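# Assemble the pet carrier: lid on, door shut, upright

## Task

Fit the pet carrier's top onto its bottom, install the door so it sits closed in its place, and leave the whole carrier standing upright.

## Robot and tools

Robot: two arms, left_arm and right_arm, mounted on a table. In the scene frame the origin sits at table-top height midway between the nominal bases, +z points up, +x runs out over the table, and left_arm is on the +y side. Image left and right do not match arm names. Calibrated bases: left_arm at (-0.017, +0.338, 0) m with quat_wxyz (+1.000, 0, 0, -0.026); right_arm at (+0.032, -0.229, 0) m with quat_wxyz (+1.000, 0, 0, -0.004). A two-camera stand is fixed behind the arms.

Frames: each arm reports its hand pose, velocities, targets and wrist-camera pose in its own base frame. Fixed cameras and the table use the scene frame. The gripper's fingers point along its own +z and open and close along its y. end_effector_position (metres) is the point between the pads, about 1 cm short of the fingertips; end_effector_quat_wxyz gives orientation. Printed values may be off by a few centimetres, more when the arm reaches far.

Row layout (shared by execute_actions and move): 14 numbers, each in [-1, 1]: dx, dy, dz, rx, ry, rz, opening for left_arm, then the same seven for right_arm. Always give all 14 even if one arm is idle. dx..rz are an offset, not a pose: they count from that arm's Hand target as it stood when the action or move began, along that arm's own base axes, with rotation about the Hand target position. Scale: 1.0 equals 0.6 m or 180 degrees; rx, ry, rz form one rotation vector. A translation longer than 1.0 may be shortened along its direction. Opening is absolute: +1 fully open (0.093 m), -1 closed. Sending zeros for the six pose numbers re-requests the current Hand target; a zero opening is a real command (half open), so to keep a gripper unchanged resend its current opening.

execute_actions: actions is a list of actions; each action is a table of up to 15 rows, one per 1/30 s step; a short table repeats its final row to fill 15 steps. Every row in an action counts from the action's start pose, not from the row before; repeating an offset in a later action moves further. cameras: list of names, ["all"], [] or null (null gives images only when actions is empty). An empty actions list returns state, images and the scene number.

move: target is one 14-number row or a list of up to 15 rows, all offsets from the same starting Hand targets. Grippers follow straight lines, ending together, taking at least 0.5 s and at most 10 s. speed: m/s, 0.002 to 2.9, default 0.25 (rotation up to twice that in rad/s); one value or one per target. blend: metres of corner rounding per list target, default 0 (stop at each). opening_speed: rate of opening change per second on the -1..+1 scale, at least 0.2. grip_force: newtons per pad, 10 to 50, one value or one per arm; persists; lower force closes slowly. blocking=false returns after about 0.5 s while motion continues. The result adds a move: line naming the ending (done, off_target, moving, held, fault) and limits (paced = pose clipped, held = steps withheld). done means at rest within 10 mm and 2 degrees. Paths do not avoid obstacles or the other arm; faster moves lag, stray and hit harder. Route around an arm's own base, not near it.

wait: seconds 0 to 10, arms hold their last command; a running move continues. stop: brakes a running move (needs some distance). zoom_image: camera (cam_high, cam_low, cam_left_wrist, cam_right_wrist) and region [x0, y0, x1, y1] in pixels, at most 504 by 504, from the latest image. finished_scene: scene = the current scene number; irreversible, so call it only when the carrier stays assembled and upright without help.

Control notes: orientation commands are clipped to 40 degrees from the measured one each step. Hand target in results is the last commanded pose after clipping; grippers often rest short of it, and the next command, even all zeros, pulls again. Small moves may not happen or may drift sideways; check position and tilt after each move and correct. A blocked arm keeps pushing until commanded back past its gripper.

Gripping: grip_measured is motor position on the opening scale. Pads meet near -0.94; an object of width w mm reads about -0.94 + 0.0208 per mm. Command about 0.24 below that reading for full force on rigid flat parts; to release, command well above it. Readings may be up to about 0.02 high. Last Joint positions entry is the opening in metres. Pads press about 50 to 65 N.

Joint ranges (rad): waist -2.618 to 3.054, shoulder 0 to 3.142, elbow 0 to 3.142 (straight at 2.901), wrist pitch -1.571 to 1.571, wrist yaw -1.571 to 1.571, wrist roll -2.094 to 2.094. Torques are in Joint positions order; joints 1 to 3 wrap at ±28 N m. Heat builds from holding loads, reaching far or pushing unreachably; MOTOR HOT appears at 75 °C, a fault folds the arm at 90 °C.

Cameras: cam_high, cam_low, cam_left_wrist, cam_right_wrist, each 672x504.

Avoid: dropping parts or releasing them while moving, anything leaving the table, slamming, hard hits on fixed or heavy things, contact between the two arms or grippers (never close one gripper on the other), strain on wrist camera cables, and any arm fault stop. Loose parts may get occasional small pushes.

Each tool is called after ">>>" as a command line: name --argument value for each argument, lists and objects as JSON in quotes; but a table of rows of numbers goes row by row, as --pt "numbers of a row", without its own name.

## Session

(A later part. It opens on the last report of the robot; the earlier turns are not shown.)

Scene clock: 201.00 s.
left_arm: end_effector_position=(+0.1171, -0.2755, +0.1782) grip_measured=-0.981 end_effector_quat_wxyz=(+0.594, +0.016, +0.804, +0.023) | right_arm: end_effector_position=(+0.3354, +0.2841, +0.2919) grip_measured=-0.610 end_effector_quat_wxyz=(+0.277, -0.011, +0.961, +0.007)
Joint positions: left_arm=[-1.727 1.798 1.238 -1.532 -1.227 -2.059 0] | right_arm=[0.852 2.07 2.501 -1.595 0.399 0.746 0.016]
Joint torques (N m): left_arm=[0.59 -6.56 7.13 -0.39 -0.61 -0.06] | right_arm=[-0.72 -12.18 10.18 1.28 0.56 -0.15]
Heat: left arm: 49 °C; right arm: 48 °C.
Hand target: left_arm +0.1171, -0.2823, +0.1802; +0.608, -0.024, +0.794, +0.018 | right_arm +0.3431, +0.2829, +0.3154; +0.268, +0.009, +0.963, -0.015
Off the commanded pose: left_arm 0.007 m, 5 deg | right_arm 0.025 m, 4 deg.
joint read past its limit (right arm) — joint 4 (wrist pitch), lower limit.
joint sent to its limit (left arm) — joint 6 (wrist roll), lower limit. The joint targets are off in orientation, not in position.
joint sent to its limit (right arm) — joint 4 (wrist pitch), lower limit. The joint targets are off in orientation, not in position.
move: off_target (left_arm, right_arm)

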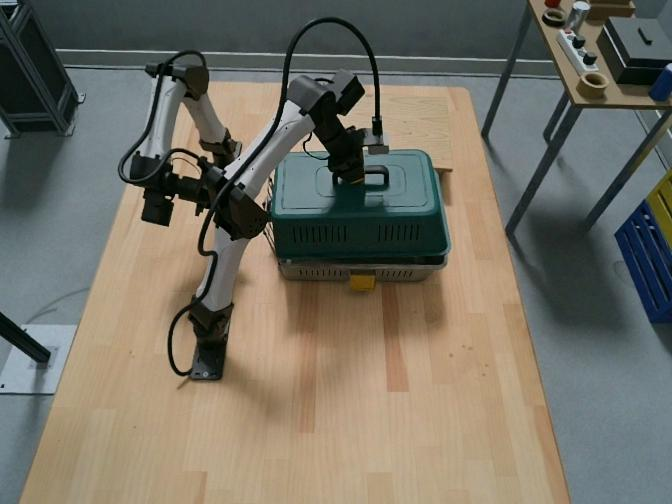

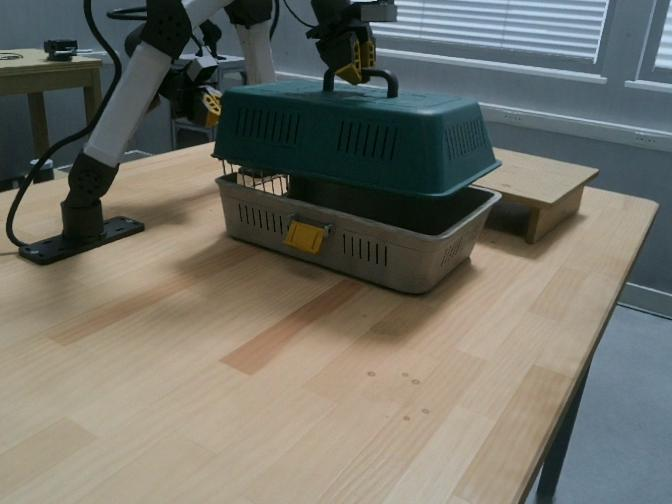

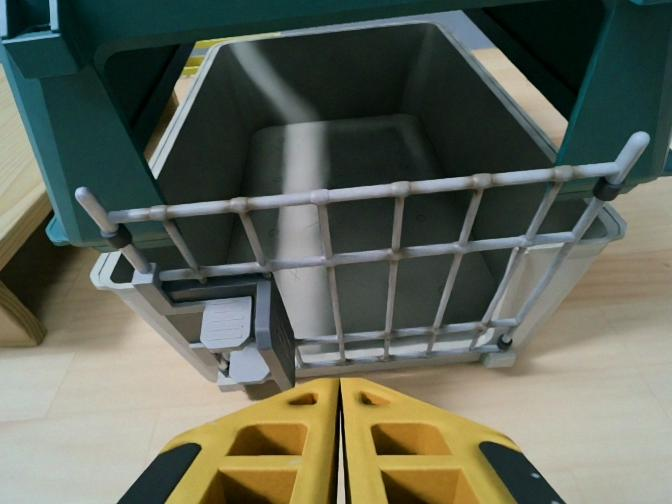

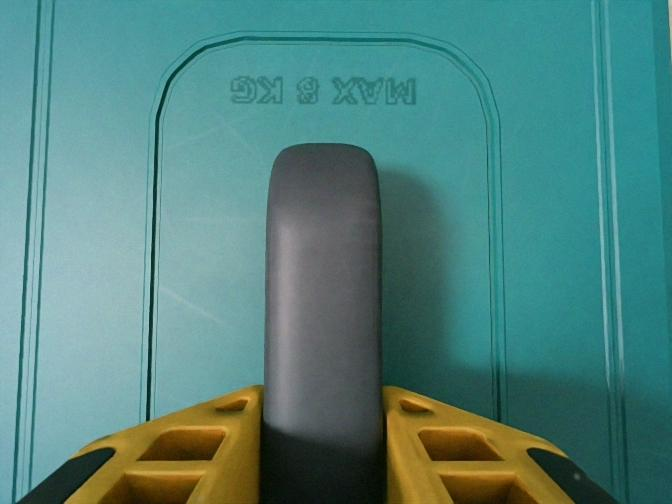

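>>> move --target '[0.04,0.002,0.047,0,0,0,-1,0,0,0,0,0,0,-0.85]' --speed 0.06 --cameras '["cam_left_wrist"]'

Scene clock: 207.20 s.
left_arm: end_effector_position=(+0.1384, -0.2773, +0.1948) grip_measured=-0.981 end_effector_quat_wxyz=(+0.598, -0.023, +0.801, +0.027) | right_arm: end_effector_position=(+0.3354, +0.2841, +0.2919) grip_measured=-0.610 end_effector_quat_wxyz=(+0.277, -0.011, +0.961, +0.007)
Joint positions: left_arm=[-1.649 1.798 1.308 -1.554 -1.247 -2.05 0] | right_arm=[0.852 2.07 2.501 -1.595 0.399 0.746 0.016]
Joint torques (N m): left_arm=[0.43 -8.77 7.21 -0.58 -0.87 0.25] | right_arm=[-0.69 -12.11 10.19 1.28 0.56 -0.15]
Heat: left arm: 50 °C; right arm: 48 °C.
Hand target: left_arm +0.1410, -0.2811, +0.2084; +0.608, -0.024, +0.794, +0.018 | right_arm +0.3431, +0.2829, +0.3154; +0.268, +0.009, +0.963, -0.015
Off the commanded pose: left_arm 0.014 m, 2 deg | right_arm 0.025 m, 4 deg.
joint read past its limit (right arm) — joint 4 (wrist pitch), lower limit.
joint sent to its limit (left arm) — joint 4 (wrist pitch), lower limit. The joint targets still meet the commanded pose.
joint sent to its limit (right arm) — joint 4 (wrist pitch), lower limit. The joint targets are off in orientation, not in position.
move: off_target (left_arm, right_arm)
Images, in order (width x height): cam_left_wrist 672x504.

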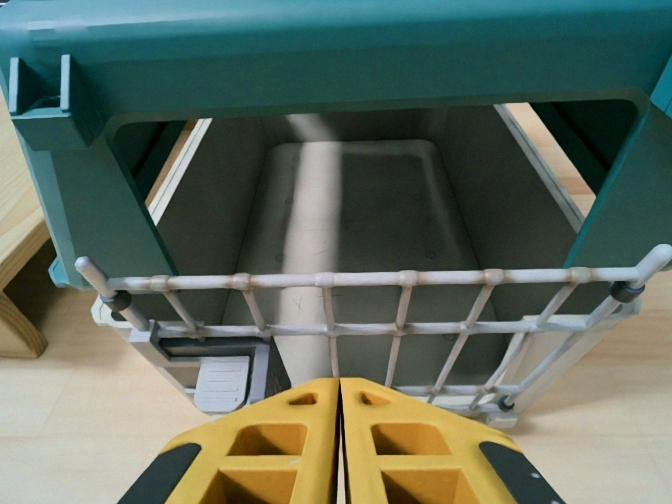

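>>> move --target '[0.028,0.002,0.02,0,0,0,-1,0,0,0,0,0,0,-0.85]' --speed 0.05 --cameras '["cam_left_wrist"]'

Scene clock: 211.63 s.
left_arm: end_effector_position=(+0.1549, -0.2768, +0.2021) grip_measured=-0.981 end_effector_quat_wxyz=(+0.599, -0.006, +0.800, +0.048) | right_arm: end_effector_position=(+0.3354, +0.2841, +0.2919) grip_measured=-0.610 end_effector_quat_wxyz=(+0.277, -0.011, +0.961, +0.007)
Joint positions: left_arm=[-1.592 1.765 1.308 -1.474 -1.269 -1.875 0] | right_arm=[0.852 2.07 2.501 -1.595 0.399 0.746 0.016]
Joint torques (N m): left_arm=[0.66 -11.3 7.05 -0.11 -0.89 0.26] | right_arm=[-0.68 -12.15 10.18 1.29 0.55 -0.15]
Heat: left arm: 50 °C; right arm: 49 °C.
Hand target: left_arm +0.1579, -0.2799, +0.2204; +0.608, -0.024, +0.794, +0.018 | right_arm +0.3431, +0.2829, +0.3154; +0.268, +0.009, +0.963, -0.015
Off the commanded pose: left_arm 0.019 m, 4 deg | right_arm 0.025 m, 4 deg.
joint read past its limit (right arm) — joint 4 (wrist pitch), lower limit.
joint sent to its limit (right arm) — joint 4 (wrist pitch), lower limit. The joint targets are off in orientation, not in position.
move: off_target (left_arm, right_arm)
Images, in order (width x height): cam_left_wrist 672x504.

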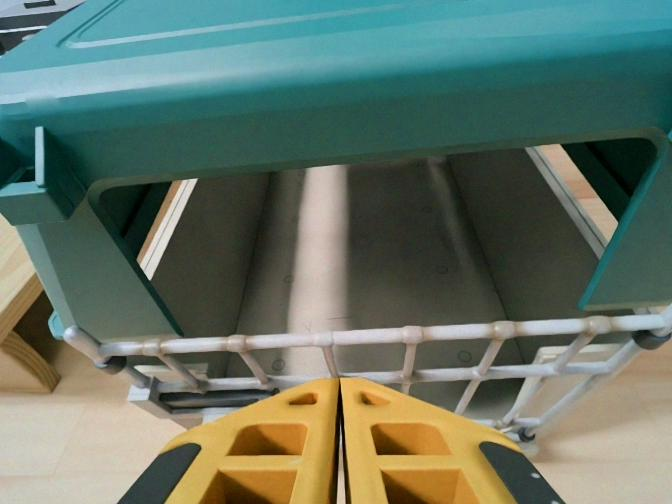

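>>> move --target '[0.022,0.0,-0.004,0,0,-0.01,-1,0,0,0,0,0,0,-0.85]' --speed 0.05 --cameras '["cam_left_wrist","cam_high"]'

Scene clock: 216.20 s.
left_arm: end_effector_position=(+0.1681, -0.2830, +0.2053) grip_measured=-0.981 end_effector_quat_wxyz=(+0.597, +0.001, +0.801, +0.026) | right_arm: end_effector_position=(+0.3354, +0.2841, +0.2919) grip_measured=-0.610 end_effector_quat_wxyz=(+0.277, -0.011, +0.961, +0.007)
Joint positions: left_arm=[-1.547 1.672 1.236 -1.195 -1.281 -1.589 0] | right_arm=[0.852 2.07 2.501 -1.595 0.399 0.746 0.016]
Joint torques (N m): left_arm=[0.59 -10.69 5.08 0.45 -0.89 0.28] | right_arm=[-0.72 -12.12 10.18 1.29 0.56 -0.15]
Heat: left arm: 50 °C; right arm: 49 °C.
Hand target: left_arm +0.1711, -0.2799, +0.2179; +0.608, -0.011, +0.794, +0.009 | right_arm +0.3431, +0.2829, +0.3154; +0.268, +0.009, +0.963, -0.015
Off the commanded pose: left_arm 0.013 m, 3 deg | right_arm 0.025 m, 4 deg.
joint read past its limit (right arm) — joint 4 (wrist pitch), lower limit.
joint sent to its limit (right arm) — joint 4 (wrist pitch), lower limit. The joint targets are off in orientation, not in position.
move: off_target (left_arm, right_arm)
Images, in order (width x height): cam_high 672x504, cam_left_wrist 672x504.

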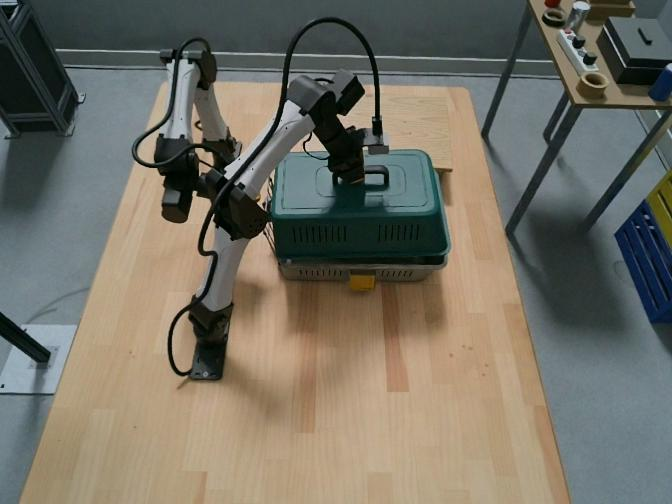

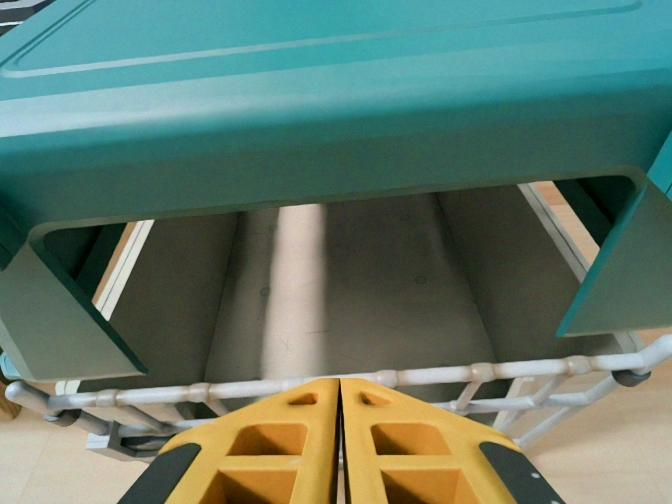

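>>> move --target '[0.008,0.0,-0.022,0,0,0.0,-1,0,0,0,0,0,0,-0.85]' --speed 0.05 --cameras '["cam_left_wrist","cam_high"]'

>>> zoom_image --camera "cam_high" --region '[220, 140, 340, 290]'

Scene clock: 219.73 s.
left_arm: end_effector_position=(+0.1729, -0.2827, +0.1923) grip_measured=-0.981 end_effector_quat_wxyz=(+0.598, +0.002, +0.801, +0.025) | right_arm: end_effector_position=(+0.3354, +0.2841, +0.2919) grip_measured=-0.610 end_effector_quat_wxyz=(+0.277, -0.011, +0.961, +0.007)
Joint positions: left_arm=[-1.531 1.664 1.174 -1.077 -1.282 -1.522 0] | right_arm=[0.852 2.07 2.501 -1.595 0.399 0.746 0.016]
Joint torques (N m): left_arm=[0.68 -10.58 5.09 0.51 -0.87 0.25] | right_arm=[-0.72 -12.12 10.22 1.28 0.56 -0.15]
Heat: left arm: 50 °C; right arm: 49 °C.
Hand target: left_arm +0.1758, -0.2798, +0.2047; +0.608, -0.011, +0.794, +0.009 | right_arm +0.3431, +0.2829, +0.3154; +0.268, +0.009, +0.963, -0.015
Off the commanded pose: left_arm 0.013 m, 3 deg | right_arm 0.025 m, 4 deg.
joint read past its limit (right arm) — joint 4 (wrist pitch), lower limit.
joint sent to its limit (right arm) — joint 4 (wrist pitch), lower limit. The joint targets are off in orientation, not in position.
move: off_target (left_arm, right_arm)
Images, in order (width x height): cam_high 672x504, cam_left_wrist 672x504.

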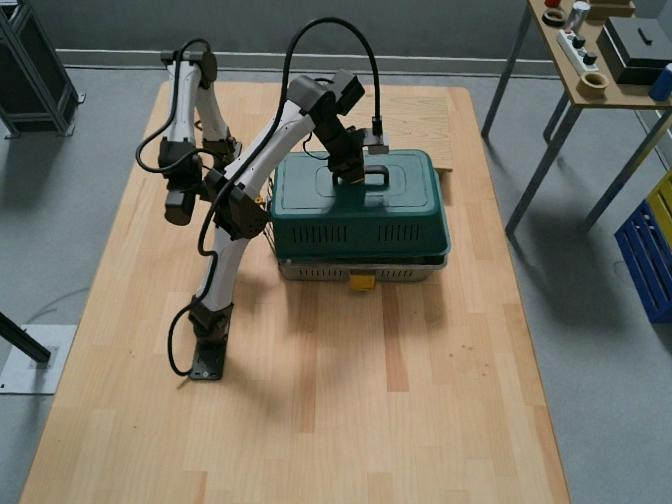

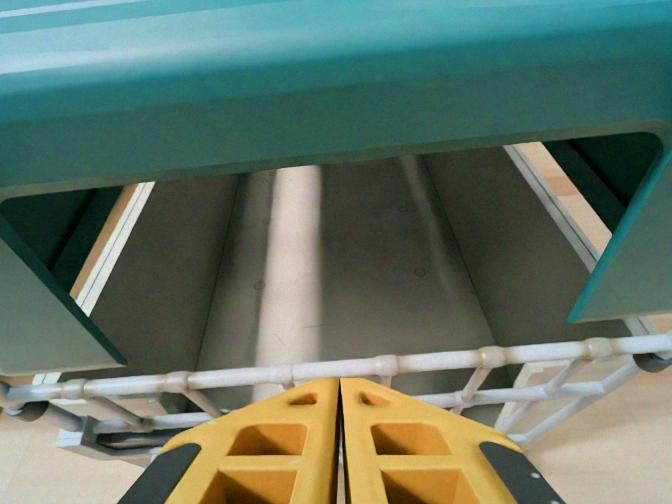

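Scaled by 3.360 from the camera's 672x504 image, which has a finer 960x720 frame.

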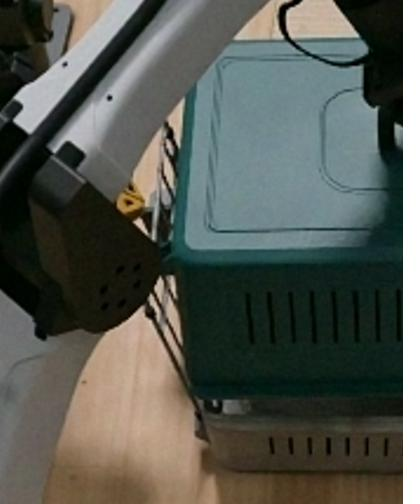

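>>> move --target '[0.017,0.0,-0.004,0,0,0.0,-1,0,0,0,0,0,0,-0.85]' --speed 0.05 --cameras '["cam_left_wrist","cam_high"]'

>>> zoom_image --camera "cam_high" --region '[220, 140, 340, 290]'

Scene clock: 224.77 s.
left_arm: end_effector_position=(+0.1834, -0.2827, +0.1902) grip_measured=-0.981 end_effector_quat_wxyz=(+0.599, +0.003, +0.801, +0.025) | right_arm: end_effector_position=(+0.3354, +0.2841, +0.2919) grip_measured=-0.610 end_effector_quat_wxyz=(+0.277, -0.011, +0.961, +0.007)
Joint positions: left_arm=[-1.495 1.634 1.13 -0.938 -1.282 -1.391 0] | right_arm=[0.852 2.07 2.501 -1.595 0.399 0.746 0.016]
Joint torques (N m): left_arm=[0.53 -10.37 5.16 0.8 -0.86 0.28] | right_arm=[-0.7 -12.12 10.21 1.29 0.56 -0.15]
Heat: left arm: 50 °C; right arm: 49 °C.
Hand target: left_arm +0.1861, -0.2799, +0.2024; +0.608, -0.011, +0.794, +0.009 | right_arm +0.3431, +0.2829, +0.3154; +0.268, +0.009, +0.963, -0.015
Off the commanded pose: left_arm 0.013 m, 3 deg | right_arm 0.025 m, 4 deg.
joint read past its limit (right arm) — joint 4 (wrist pitch), lower limit.
joint sent to its limit (right arm) — joint 4 (wrist pitch), lower limit. The joint targets are off in orientation, not in position.
move: off_target (left_arm, right_arm)
Images, in order (width x height): cam_high 672x504, cam_left_wrist 672x504.

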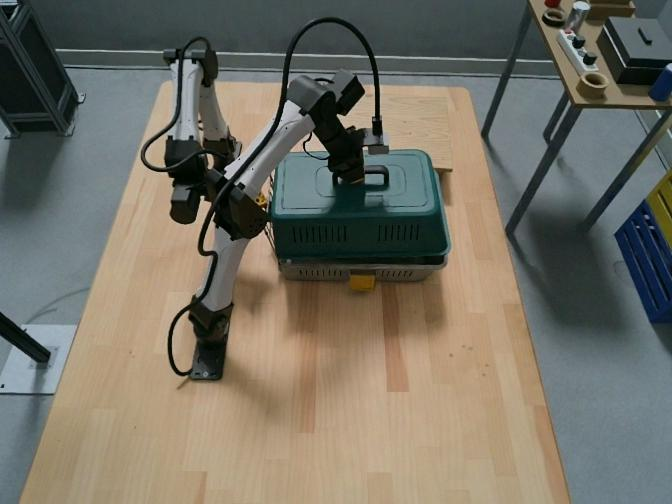

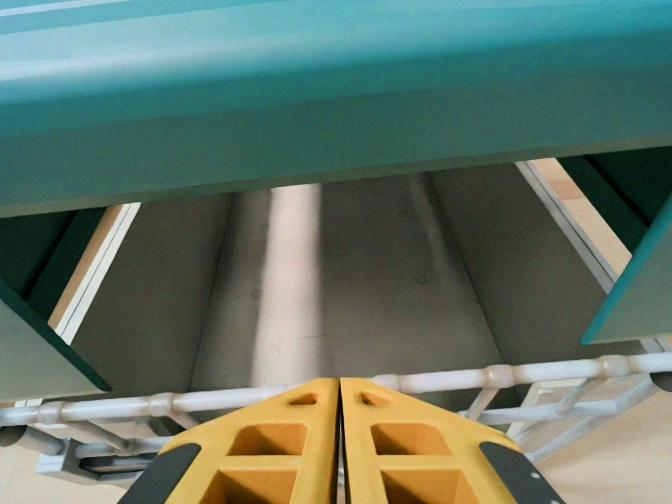

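Scaled by 3.360 from the camera's 672x504 image, which has a finer 960x720 frame.

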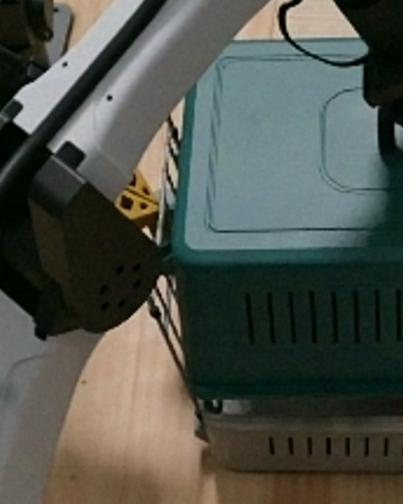

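>>> move --target '[0.013,0.0,0.0,0,0,0.0,-1,0,0,0,0,0,0,-0.85]' --speed 0.05 --cameras '["cam_left_wrist","cam_high"]'

>>> zoom_image --camera "cam_high" --region '[220, 140, 340, 290]'

>>> zoom_image --camera "cam_high" --region '[250, 140, 460, 300]'

Scene clock: 229.27 s.
left_arm: end_effector_position=(+0.1915, -0.2828, +0.1909) grip_measured=-0.981 end_effector_quat_wxyz=(+0.601, +0.004, +0.799, +0.025) | right_arm: end_effector_position=(+0.3354, +0.2841, +0.2919) grip_measured=-0.610 end_effector_quat_wxyz=(+0.277, -0.011, +0.961, +0.007)
Joint positions: left_arm=[-1.468 1.612 1.101 -0.836 -1.282 -1.29 0] | right_arm=[0.852 2.07 2.501 -1.595 0.399 0.746 0.016]
Joint torques (N m): left_arm=[0.66 -10.24 5.3 0.99 -0.74 0.27] | right_arm=[-0.68 -12.14 10.19 1.29 0.56 -0.15]
Heat: left arm: 50 °C; right arm: 49 °C.
Hand target: left_arm +0.1938, -0.2799, +0.2023; +0.608, -0.011, +0.794, +0.009 | right_arm +0.3431, +0.2829, +0.3154; +0.268, +0.009, +0.963, -0.015
Off the commanded pose: left_arm 0.012 m, 3 deg | right_arm 0.025 m, 4 deg.
joint read past its limit (right arm) — joint 4 (wrist pitch), lower limit.
joint sent to its limit (right arm) — joint 4 (wrist pitch), lower limit. The joint targets are off in orientation, not in position.
move: off_target (left_arm, right_arm)
Images, in order (width x height): cam_high 672x504, cam_left_wrist 672x504.

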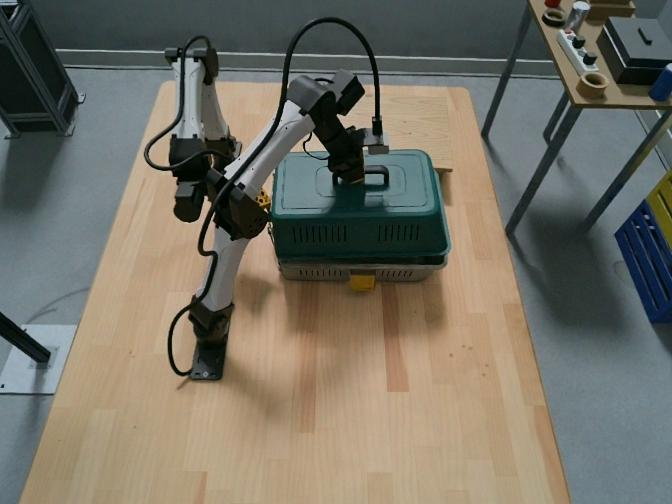

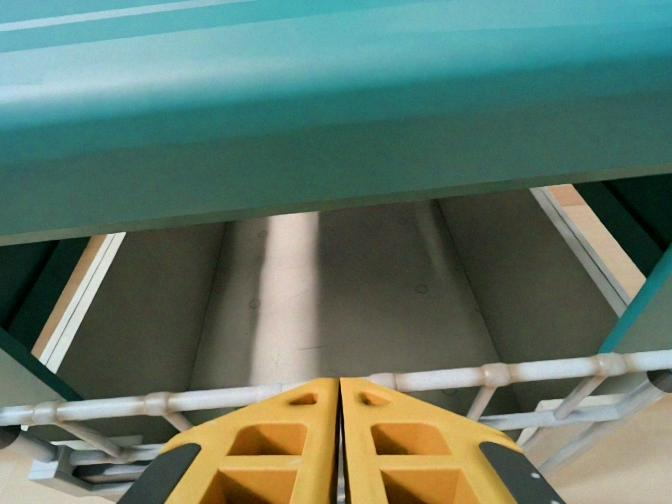

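Scaled by 3.360 from the camera's 672x504 image, which has a finer 960x720 frame.

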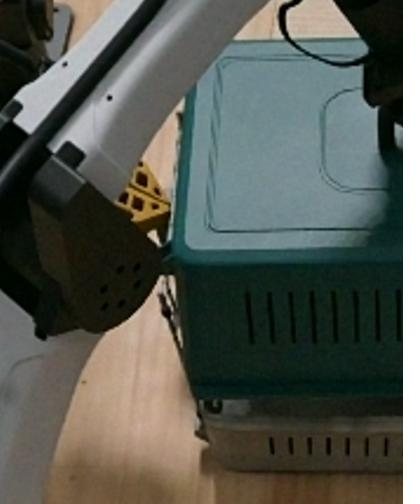

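Scaled by 2.400 from the camera's 672x504 image, which has a finer 960x720 frame.

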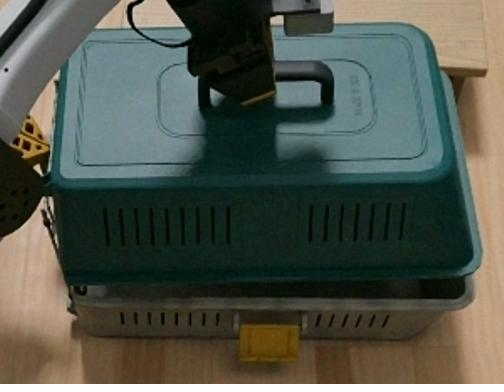

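>>> move --pt "-0.015 0.0 0 0 0 0.0 -1 0 0 0 0 0 0 -0.85" --pt "-0.015 -0.055 0 0 0 0.0 -1 0 0 0 0 0 0 -0.85" --pt "0.002 -0.055 0 0 0 0.0 -1 0 0 0 0 0 0 -0.85" --speed 0.05 --cameras '["cam_left_wrist","cam_high"]'

>>> zoom_image --camera "cam_high" --region '[220, 140, 340, 290]'

Scene clock: 237.83 s.
left_arm: end_effector_position=(+0.1924, -0.3111, +0.1958) grip_measured=-0.981 end_effector_quat_wxyz=(+0.601, -0.001, +0.799, +0.018) | right_arm: end_effector_position=(+0.3354, +0.2841, +0.2919) grip_measured=-0.610 end_effector_quat_wxyz=(+0.277, -0.011, +0.961, +0.007)
Joint positions: left_arm=[-1.474 1.709 1.228 -0.868 -1.282 -1.311 0] | right_arm=[0.852 2.07 2.501 -1.595 0.399 0.746 0.016]
Joint torques (N m): left_arm=[0.55 -8.47 6.49 0.94 -0.76 0.27] | right_arm=[-0.7 -12.14 10.19 1.28 0.56 -0.15]
Heat: left arm: 50 °C; right arm: 49 °C.
Hand target: left_arm +0.1951, -0.3128, +0.2023; +0.608, -0.011, +0.794, +0.009 | right_arm +0.3431, +0.2829, +0.3154; +0.268, +0.009, +0.963, -0.015
Off the commanded pose: left_arm 0.007 m, 2 deg | right_arm 0.025 m, 4 deg.
joint read past its limit (right arm) — joint 4 (wrist pitch), lower limit.
joint sent to its limit (right arm) — joint 4 (wrist pitch), lower limit. The joint targets are off in orientation, not in position.
move: off_target (right_arm)
Images, in order (width x height): cam_high 672x504, cam_left_wrist 672x504.

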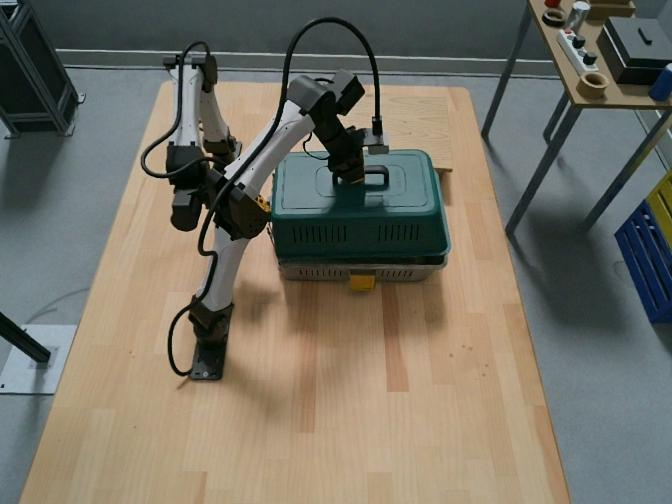

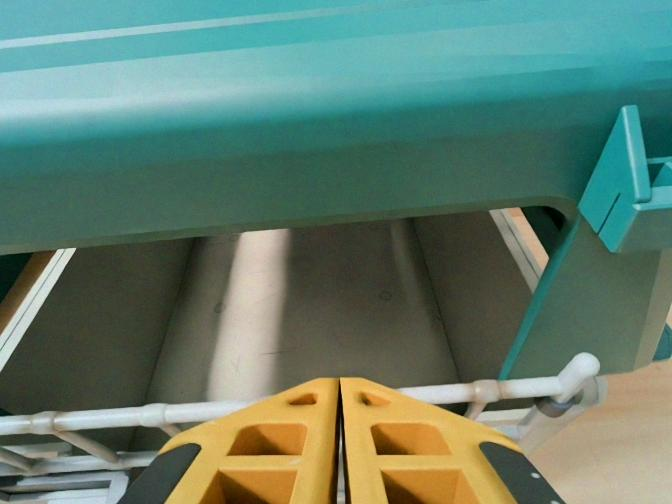

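Scaled by 3.360 from the camera's 672x504 image, which has a finer 960x720 frame.

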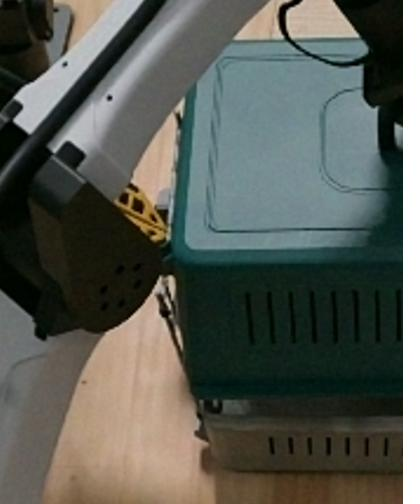

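>>> move --target '[0.009,0.0,0,0,0,0.0,-1,-0.01,0,-0.044,0,0.008,0,-0.85]' --speed 0.04 --cameras '["cam_left_wrist","cam_high","cam_low"]'

>>> zoom_image --camera "cam_high" --region '[220, 140, 340, 290]'

>>> zoom_image --camera "cam_low" --region '[200, 50, 530, 300]'

Scene clock: 250.93 s.
left_arm: end_effector_position=(+0.1972, -0.3149, +0.1962) grip_measured=-0.981 end_effector_quat_wxyz=(+0.602, +0.000, +0.798, +0.017) | right_arm: end_effector_position=(+0.3329, +0.2831, +0.2791) grip_measured=-0.610 end_effector_quat_wxyz=(+0.261, -0.008, +0.965, -0.004)
Joint positions: left_arm=[-1.461 1.709 1.222 -0.804 -1.282 -1.251 0] | right_arm=[0.852 2.07 2.459 -1.595 0.391 0.762 0.016]
Joint torques (N m): left_arm=[0.83 -9.61 5.39 1.08 -0.73 0.25] | right_arm=[-0.35 -12.27 6.24 1.21 0.44 0.05]
Heat: left arm: 50 °C; right arm: 49 °C.
Hand target: left_arm +0.2004, -0.3128, +0.2023; +0.608, -0.011, +0.794, +0.009 | right_arm +0.3371, +0.2830, +0.2891; +0.256, +0.009, +0.967, -0.015
Off the commanded pose: left_arm 0.007 m, 2 deg | right_arm 0.011 m, 2 deg.
joint read past its limit (right arm) — joint 4 (wrist pitch), lower limit.
joint sent to its limit (right arm) — joint 4 (wrist pitch), lower limit. The joint targets are off in orientation, not in position.
move: off_target (right_arm)
Images, in order (width x height): cam_high 672x504, cam_low 672x504, cam_left_wrist 672x504.

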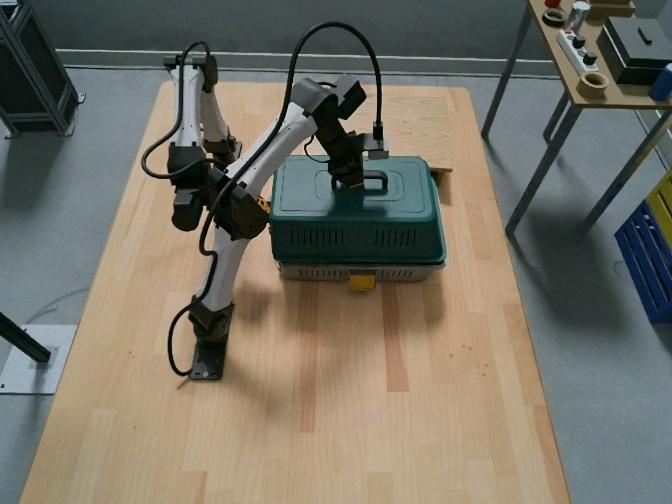

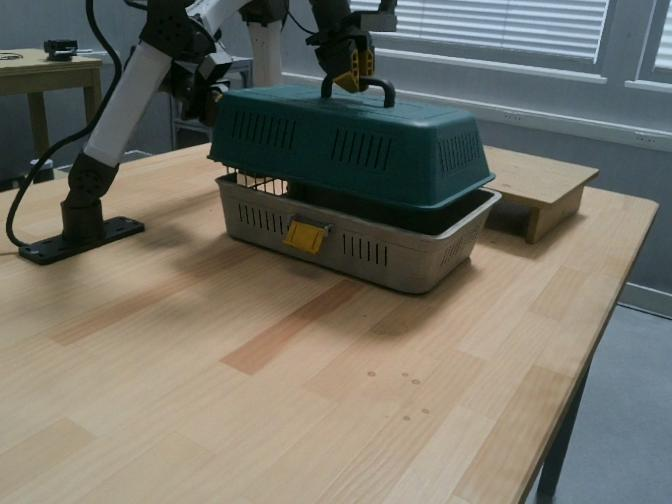

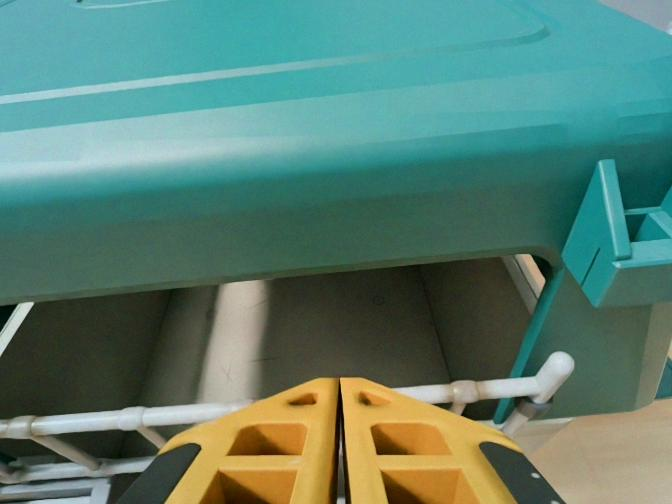

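Scaled by 3.360 from the camera's 672x504 image, which has a finer 960x720 frame.

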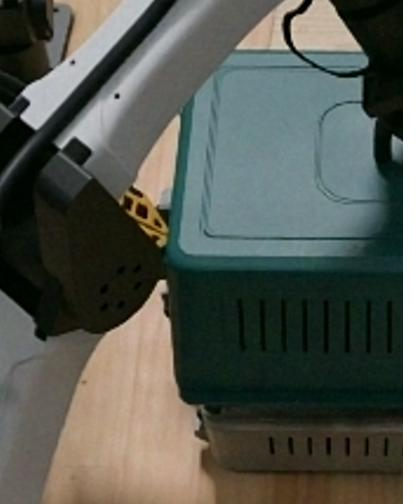

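Scaled by 1.527 from the camera's 672x504 image, which has a finer 960x720 frame.

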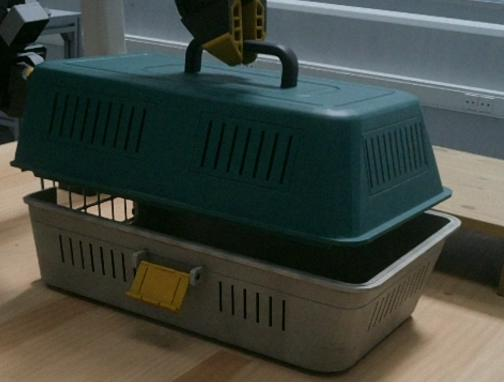

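>>> move --target '[0.007,0.0,0,0,0,0.0,-1,-0.003,0.0,-0.025,0,0.0,0,-0.85]' --speed 0.04 --cameras '["cam_left_wrist","cam_high","cam_low"]'

>>> zoom_image --camera "cam_left_wrist" --region '[440, 140, 672, 440]'

>>> zoom_image --camera "cam_low" --region '[200, 50, 530, 300]'

Scene clock: 262.37 s.
left_arm: end_effector_position=(+0.2004, -0.3151, +0.1959) grip_measured=-0.981 end_effector_quat_wxyz=(+0.606, +0.005, +0.795, +0.023) | right_arm: end_effector_position=(+0.3352, +0.2833, +0.2711) grip_measured=-0.610 end_effector_quat_wxyz=(+0.260, -0.007, +0.966, -0.012)
Joint positions: left_arm=[-1.452 1.709 1.213 -0.771 -1.289 -1.211 0] | right_arm=[0.852 2.07 2.423 -1.574 0.401 0.765 0.016]
Joint torques (N m): left_arm=[1.16 -10.11 5.42 1.12 -0.62 0.19] | right_arm=[-0.13 -11.55 6 0.98 0.33 0.21]
Heat: left arm: 50 °C; right arm: 49 °C.
Hand target: left_arm +0.2046, -0.3129, +0.2023; +0.608, -0.011, +0.794, +0.009 | right_arm +0.3353, +0.2829, +0.2741; +0.256, +0.009, +0.967, -0.015
Off the commanded pose: left_arm 0.008 m, 2 deg | right_arm 0.003 m, 2 deg.
joint read past its limit (right arm) — joint 4 (wrist pitch), lower limit.
joint sent to its limit (right arm) — joint 4 (wrist pitch), lower limit. The joint targets still meet the commanded pose.
move: done
Images, in order (width x height): cam_high 672x504, cam_low 672x504, cam_left_wrist 672x504.

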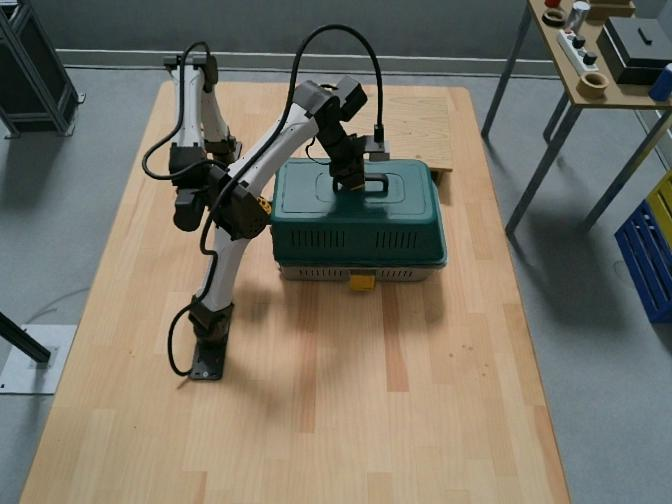

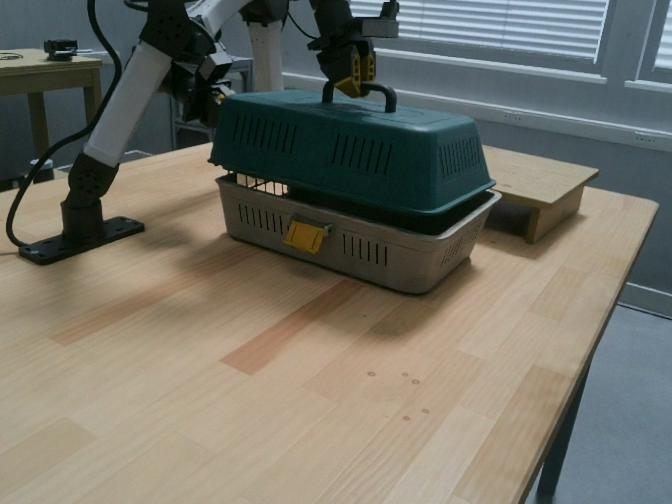

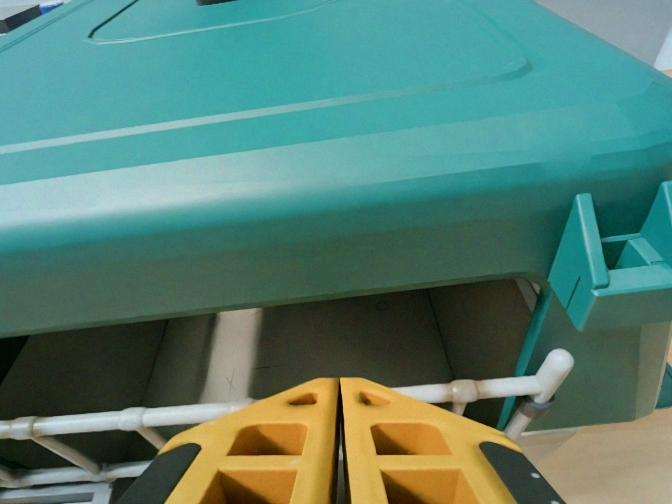

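Scaled by 1.680 from the camera's 672x504 image, which has a finer 960x720 frame.

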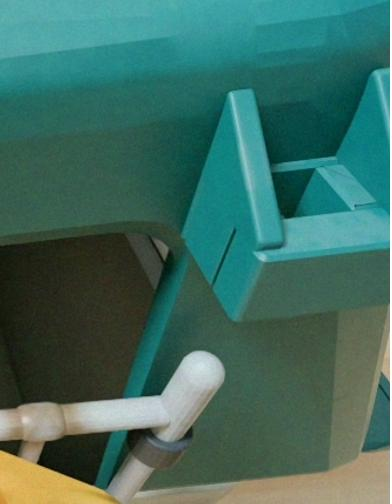

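Scaled by 1.527 from the camera's 672x504 image, which has a finer 960x720 frame.

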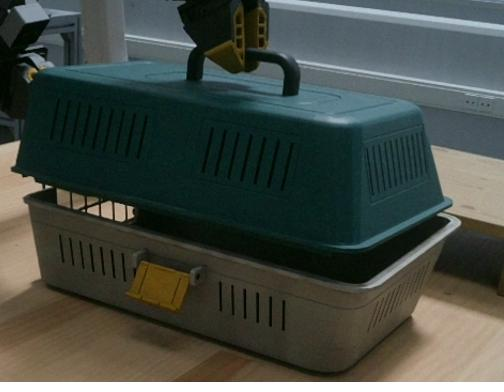

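>>> move --target '[-0.09,0.04,0.06,0,0,0.0,-1,0,0.0,0,0,0.0,0,-0.85]' --speed 0.06 --cameras '["cam_left_wrist","cam_high","cam_low"]'

>>> zoom_image --camera "cam_high" --region '[220, 140, 340, 290]'

Scene clock: 272.90 s.
left_arm: end_effector_position=(+0.1519, -0.2834, +0.2326) grip_measured=-0.981 end_effector_quat_wxyz=(+0.604, -0.002, +0.797, +0.020) | right_arm: end_effector_position=(+0.3315, +0.2826, +0.2690) grip_measured=-0.610 end_effector_quat_wxyz=(+0.250, -0.002, +0.968, -0.011)
Joint positions: left_arm=[-1.606 1.71 1.37 -1.479 -1.289 -1.8 0] | right_arm=[0.852 2.07 2.423 -1.59 0.386 0.781 0.016]
Joint torques (N m): left_arm=[-0.35 -6.28 8.23 -0.19 -0.69 -0.07] | right_arm=[-0.17 -11.56 5.93 1.1 0.47 0.06]
Heat: left arm: 50 °C; right arm: 48 °C.
Hand target: left_arm +0.1506, -0.2889, +0.2383; +0.608, -0.011, +0.794, +0.009 | right_arm +0.3353, +0.2829, +0.2741; +0.256, +0.009, +0.967, -0.015
Off the commanded pose: left_arm 0.008 m, 2 deg | right_arm 0.006 m, 2 deg.
joint read past its limit (right arm) — joint 4 (wrist pitch), lower limit.
joint sent to its limit (right arm) — joint 4 (wrist pitch), lower limit. The joint targets still meet the commanded pose.
move: done
Images, in order (width x height): cam_high 672x504, cam_low 672x504, cam_left_wrist 672x504.

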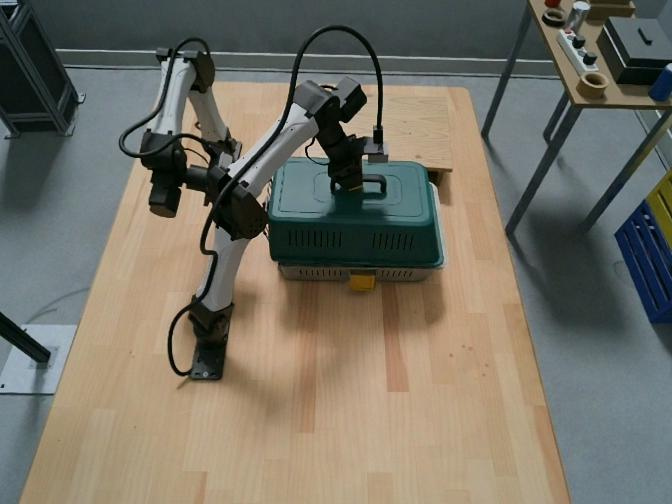

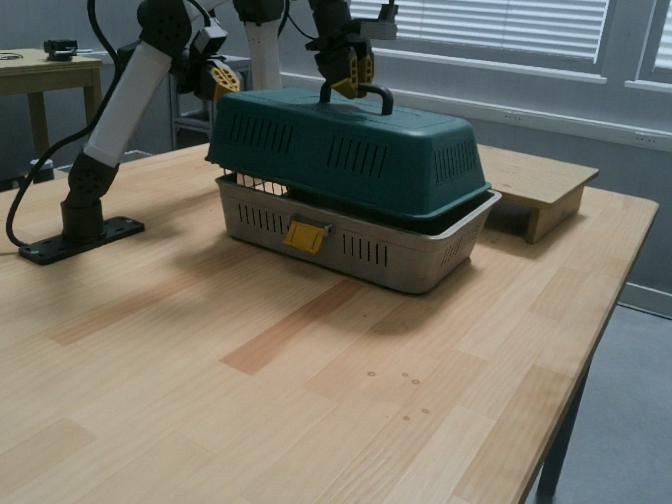

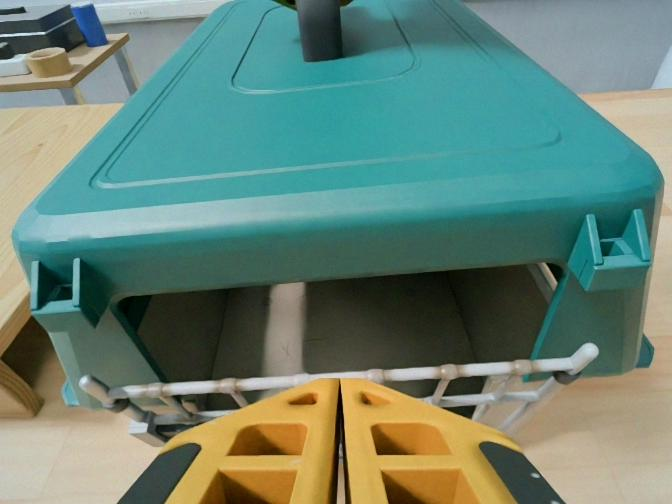

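Scaled by 3.360 from the camera's 672x504 image, which has a finer 960x720 frame.

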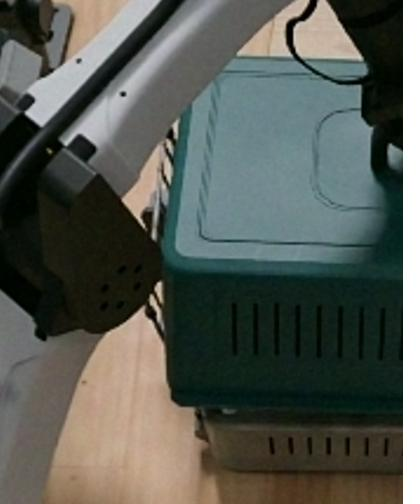

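>>> move --target '[0,0,0,0,0,0.0,-1,0,0.0,-0.015,0.0075,-0.006,0,-0.85]' --speed 0.04 --cameras '["cam_left_wrist","cam_high","cam_low"]'

>>> zoom_image --camera "cam_low" --region '[200, 50, 530, 300]'

>>> zoom_image --camera "cam_left_wrist" --region '[0, 200, 250, 450]'

>>> zoom_image --camera "cam_left_wrist" --region '[420, 200, 670, 450]'

Scene clock: 291.23 s.
left_arm: end_effector_position=(+0.1519, -0.2830, +0.2327) grip_measured=-0.981 end_effector_quat_wxyz=(+0.604, -0.003, +0.796, +0.020) | right_arm: end_effector_position=(+0.3302, +0.2801, +0.2483) grip_measured=-0.610 end_effector_quat_wxyz=(+0.233, -0.004, +0.972, -0.030)
Joint positions: left_arm=[-1.606 1.71 1.37 -1.483 -1.289 -1.804 0] | right_arm=[0.851 2.061 2.329 -1.558 0.388 0.788 0.016]
Joint torques (N m): left_arm=[-0.27 -6.3 8.16 -0.2 -0.73 -0.06] | right_arm=[-0.13 -14.65 5.53 1.31 0.43 0.11]
Heat: left arm: 51 °C; right arm: 46 °C.
Hand target: left_arm +0.1506, -0.2889, +0.2383; +0.608, -0.011, +0.794, +0.009 | right_arm +0.3353, +0.2829, +0.2652; +0.265, +0.012, +0.964, -0.003
Off the commanded pose: left_arm 0.008 m, 2 deg | right_arm 0.018 m, 5 deg.
move: off_target (right_arm)
Images, in order (width x height): cam_high 672x504, cam_low 672x504, cam_left_wrist 672x504.

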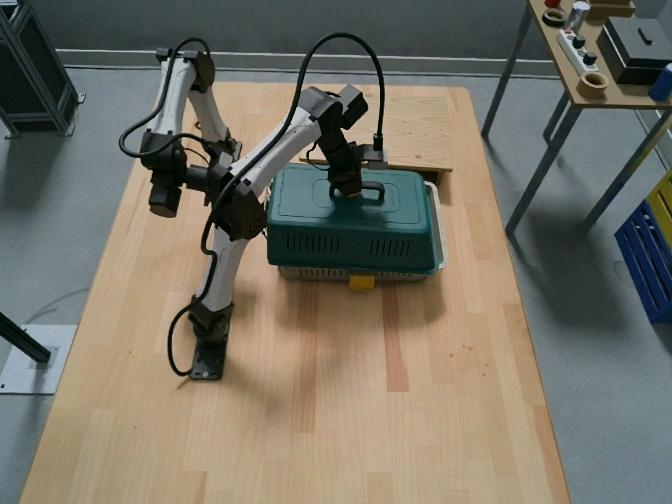

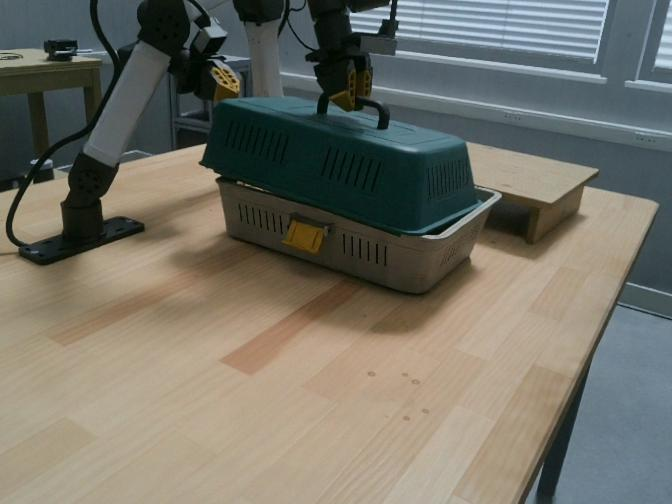

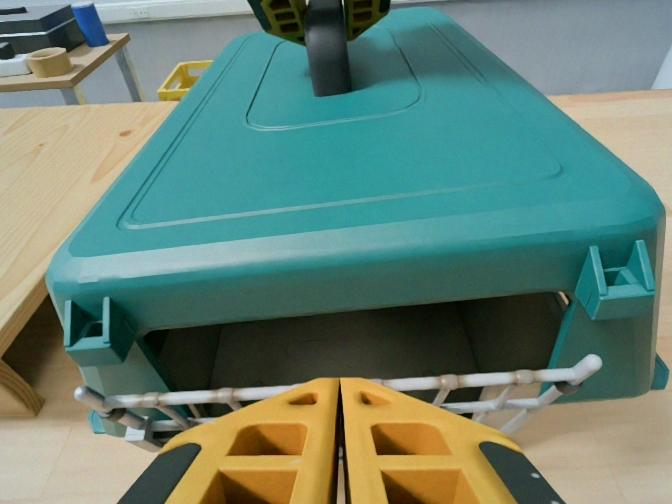

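Scaled by 1.527 from the camera's 672x504 image, which has a finer 960x720 frame.

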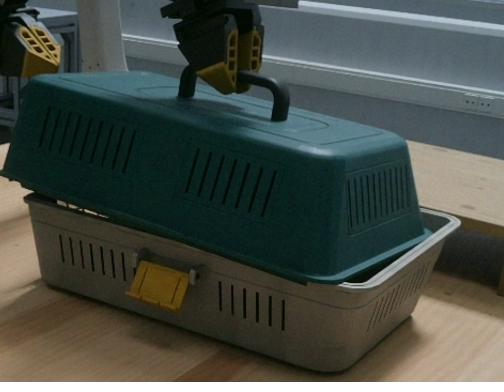

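Scaled by 2.016 from the camera's 672x504 image, which has a finer 960x720 frame.

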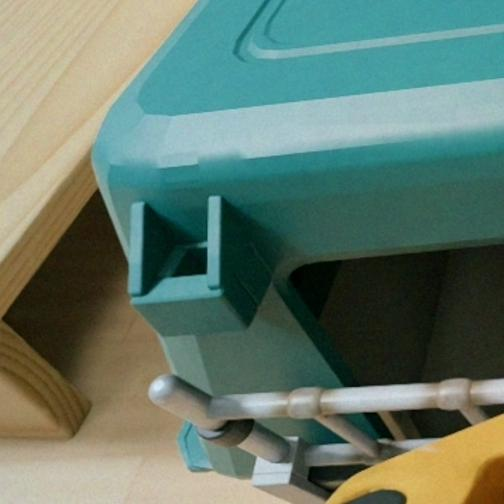

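Scaled by 2.016 from the camera's 672x504 image, which has a finer 960x720 frame.

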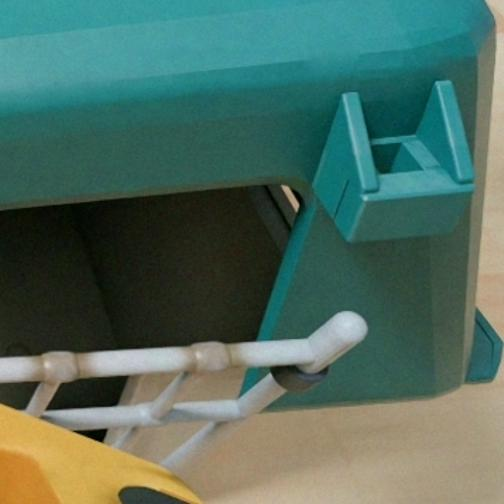

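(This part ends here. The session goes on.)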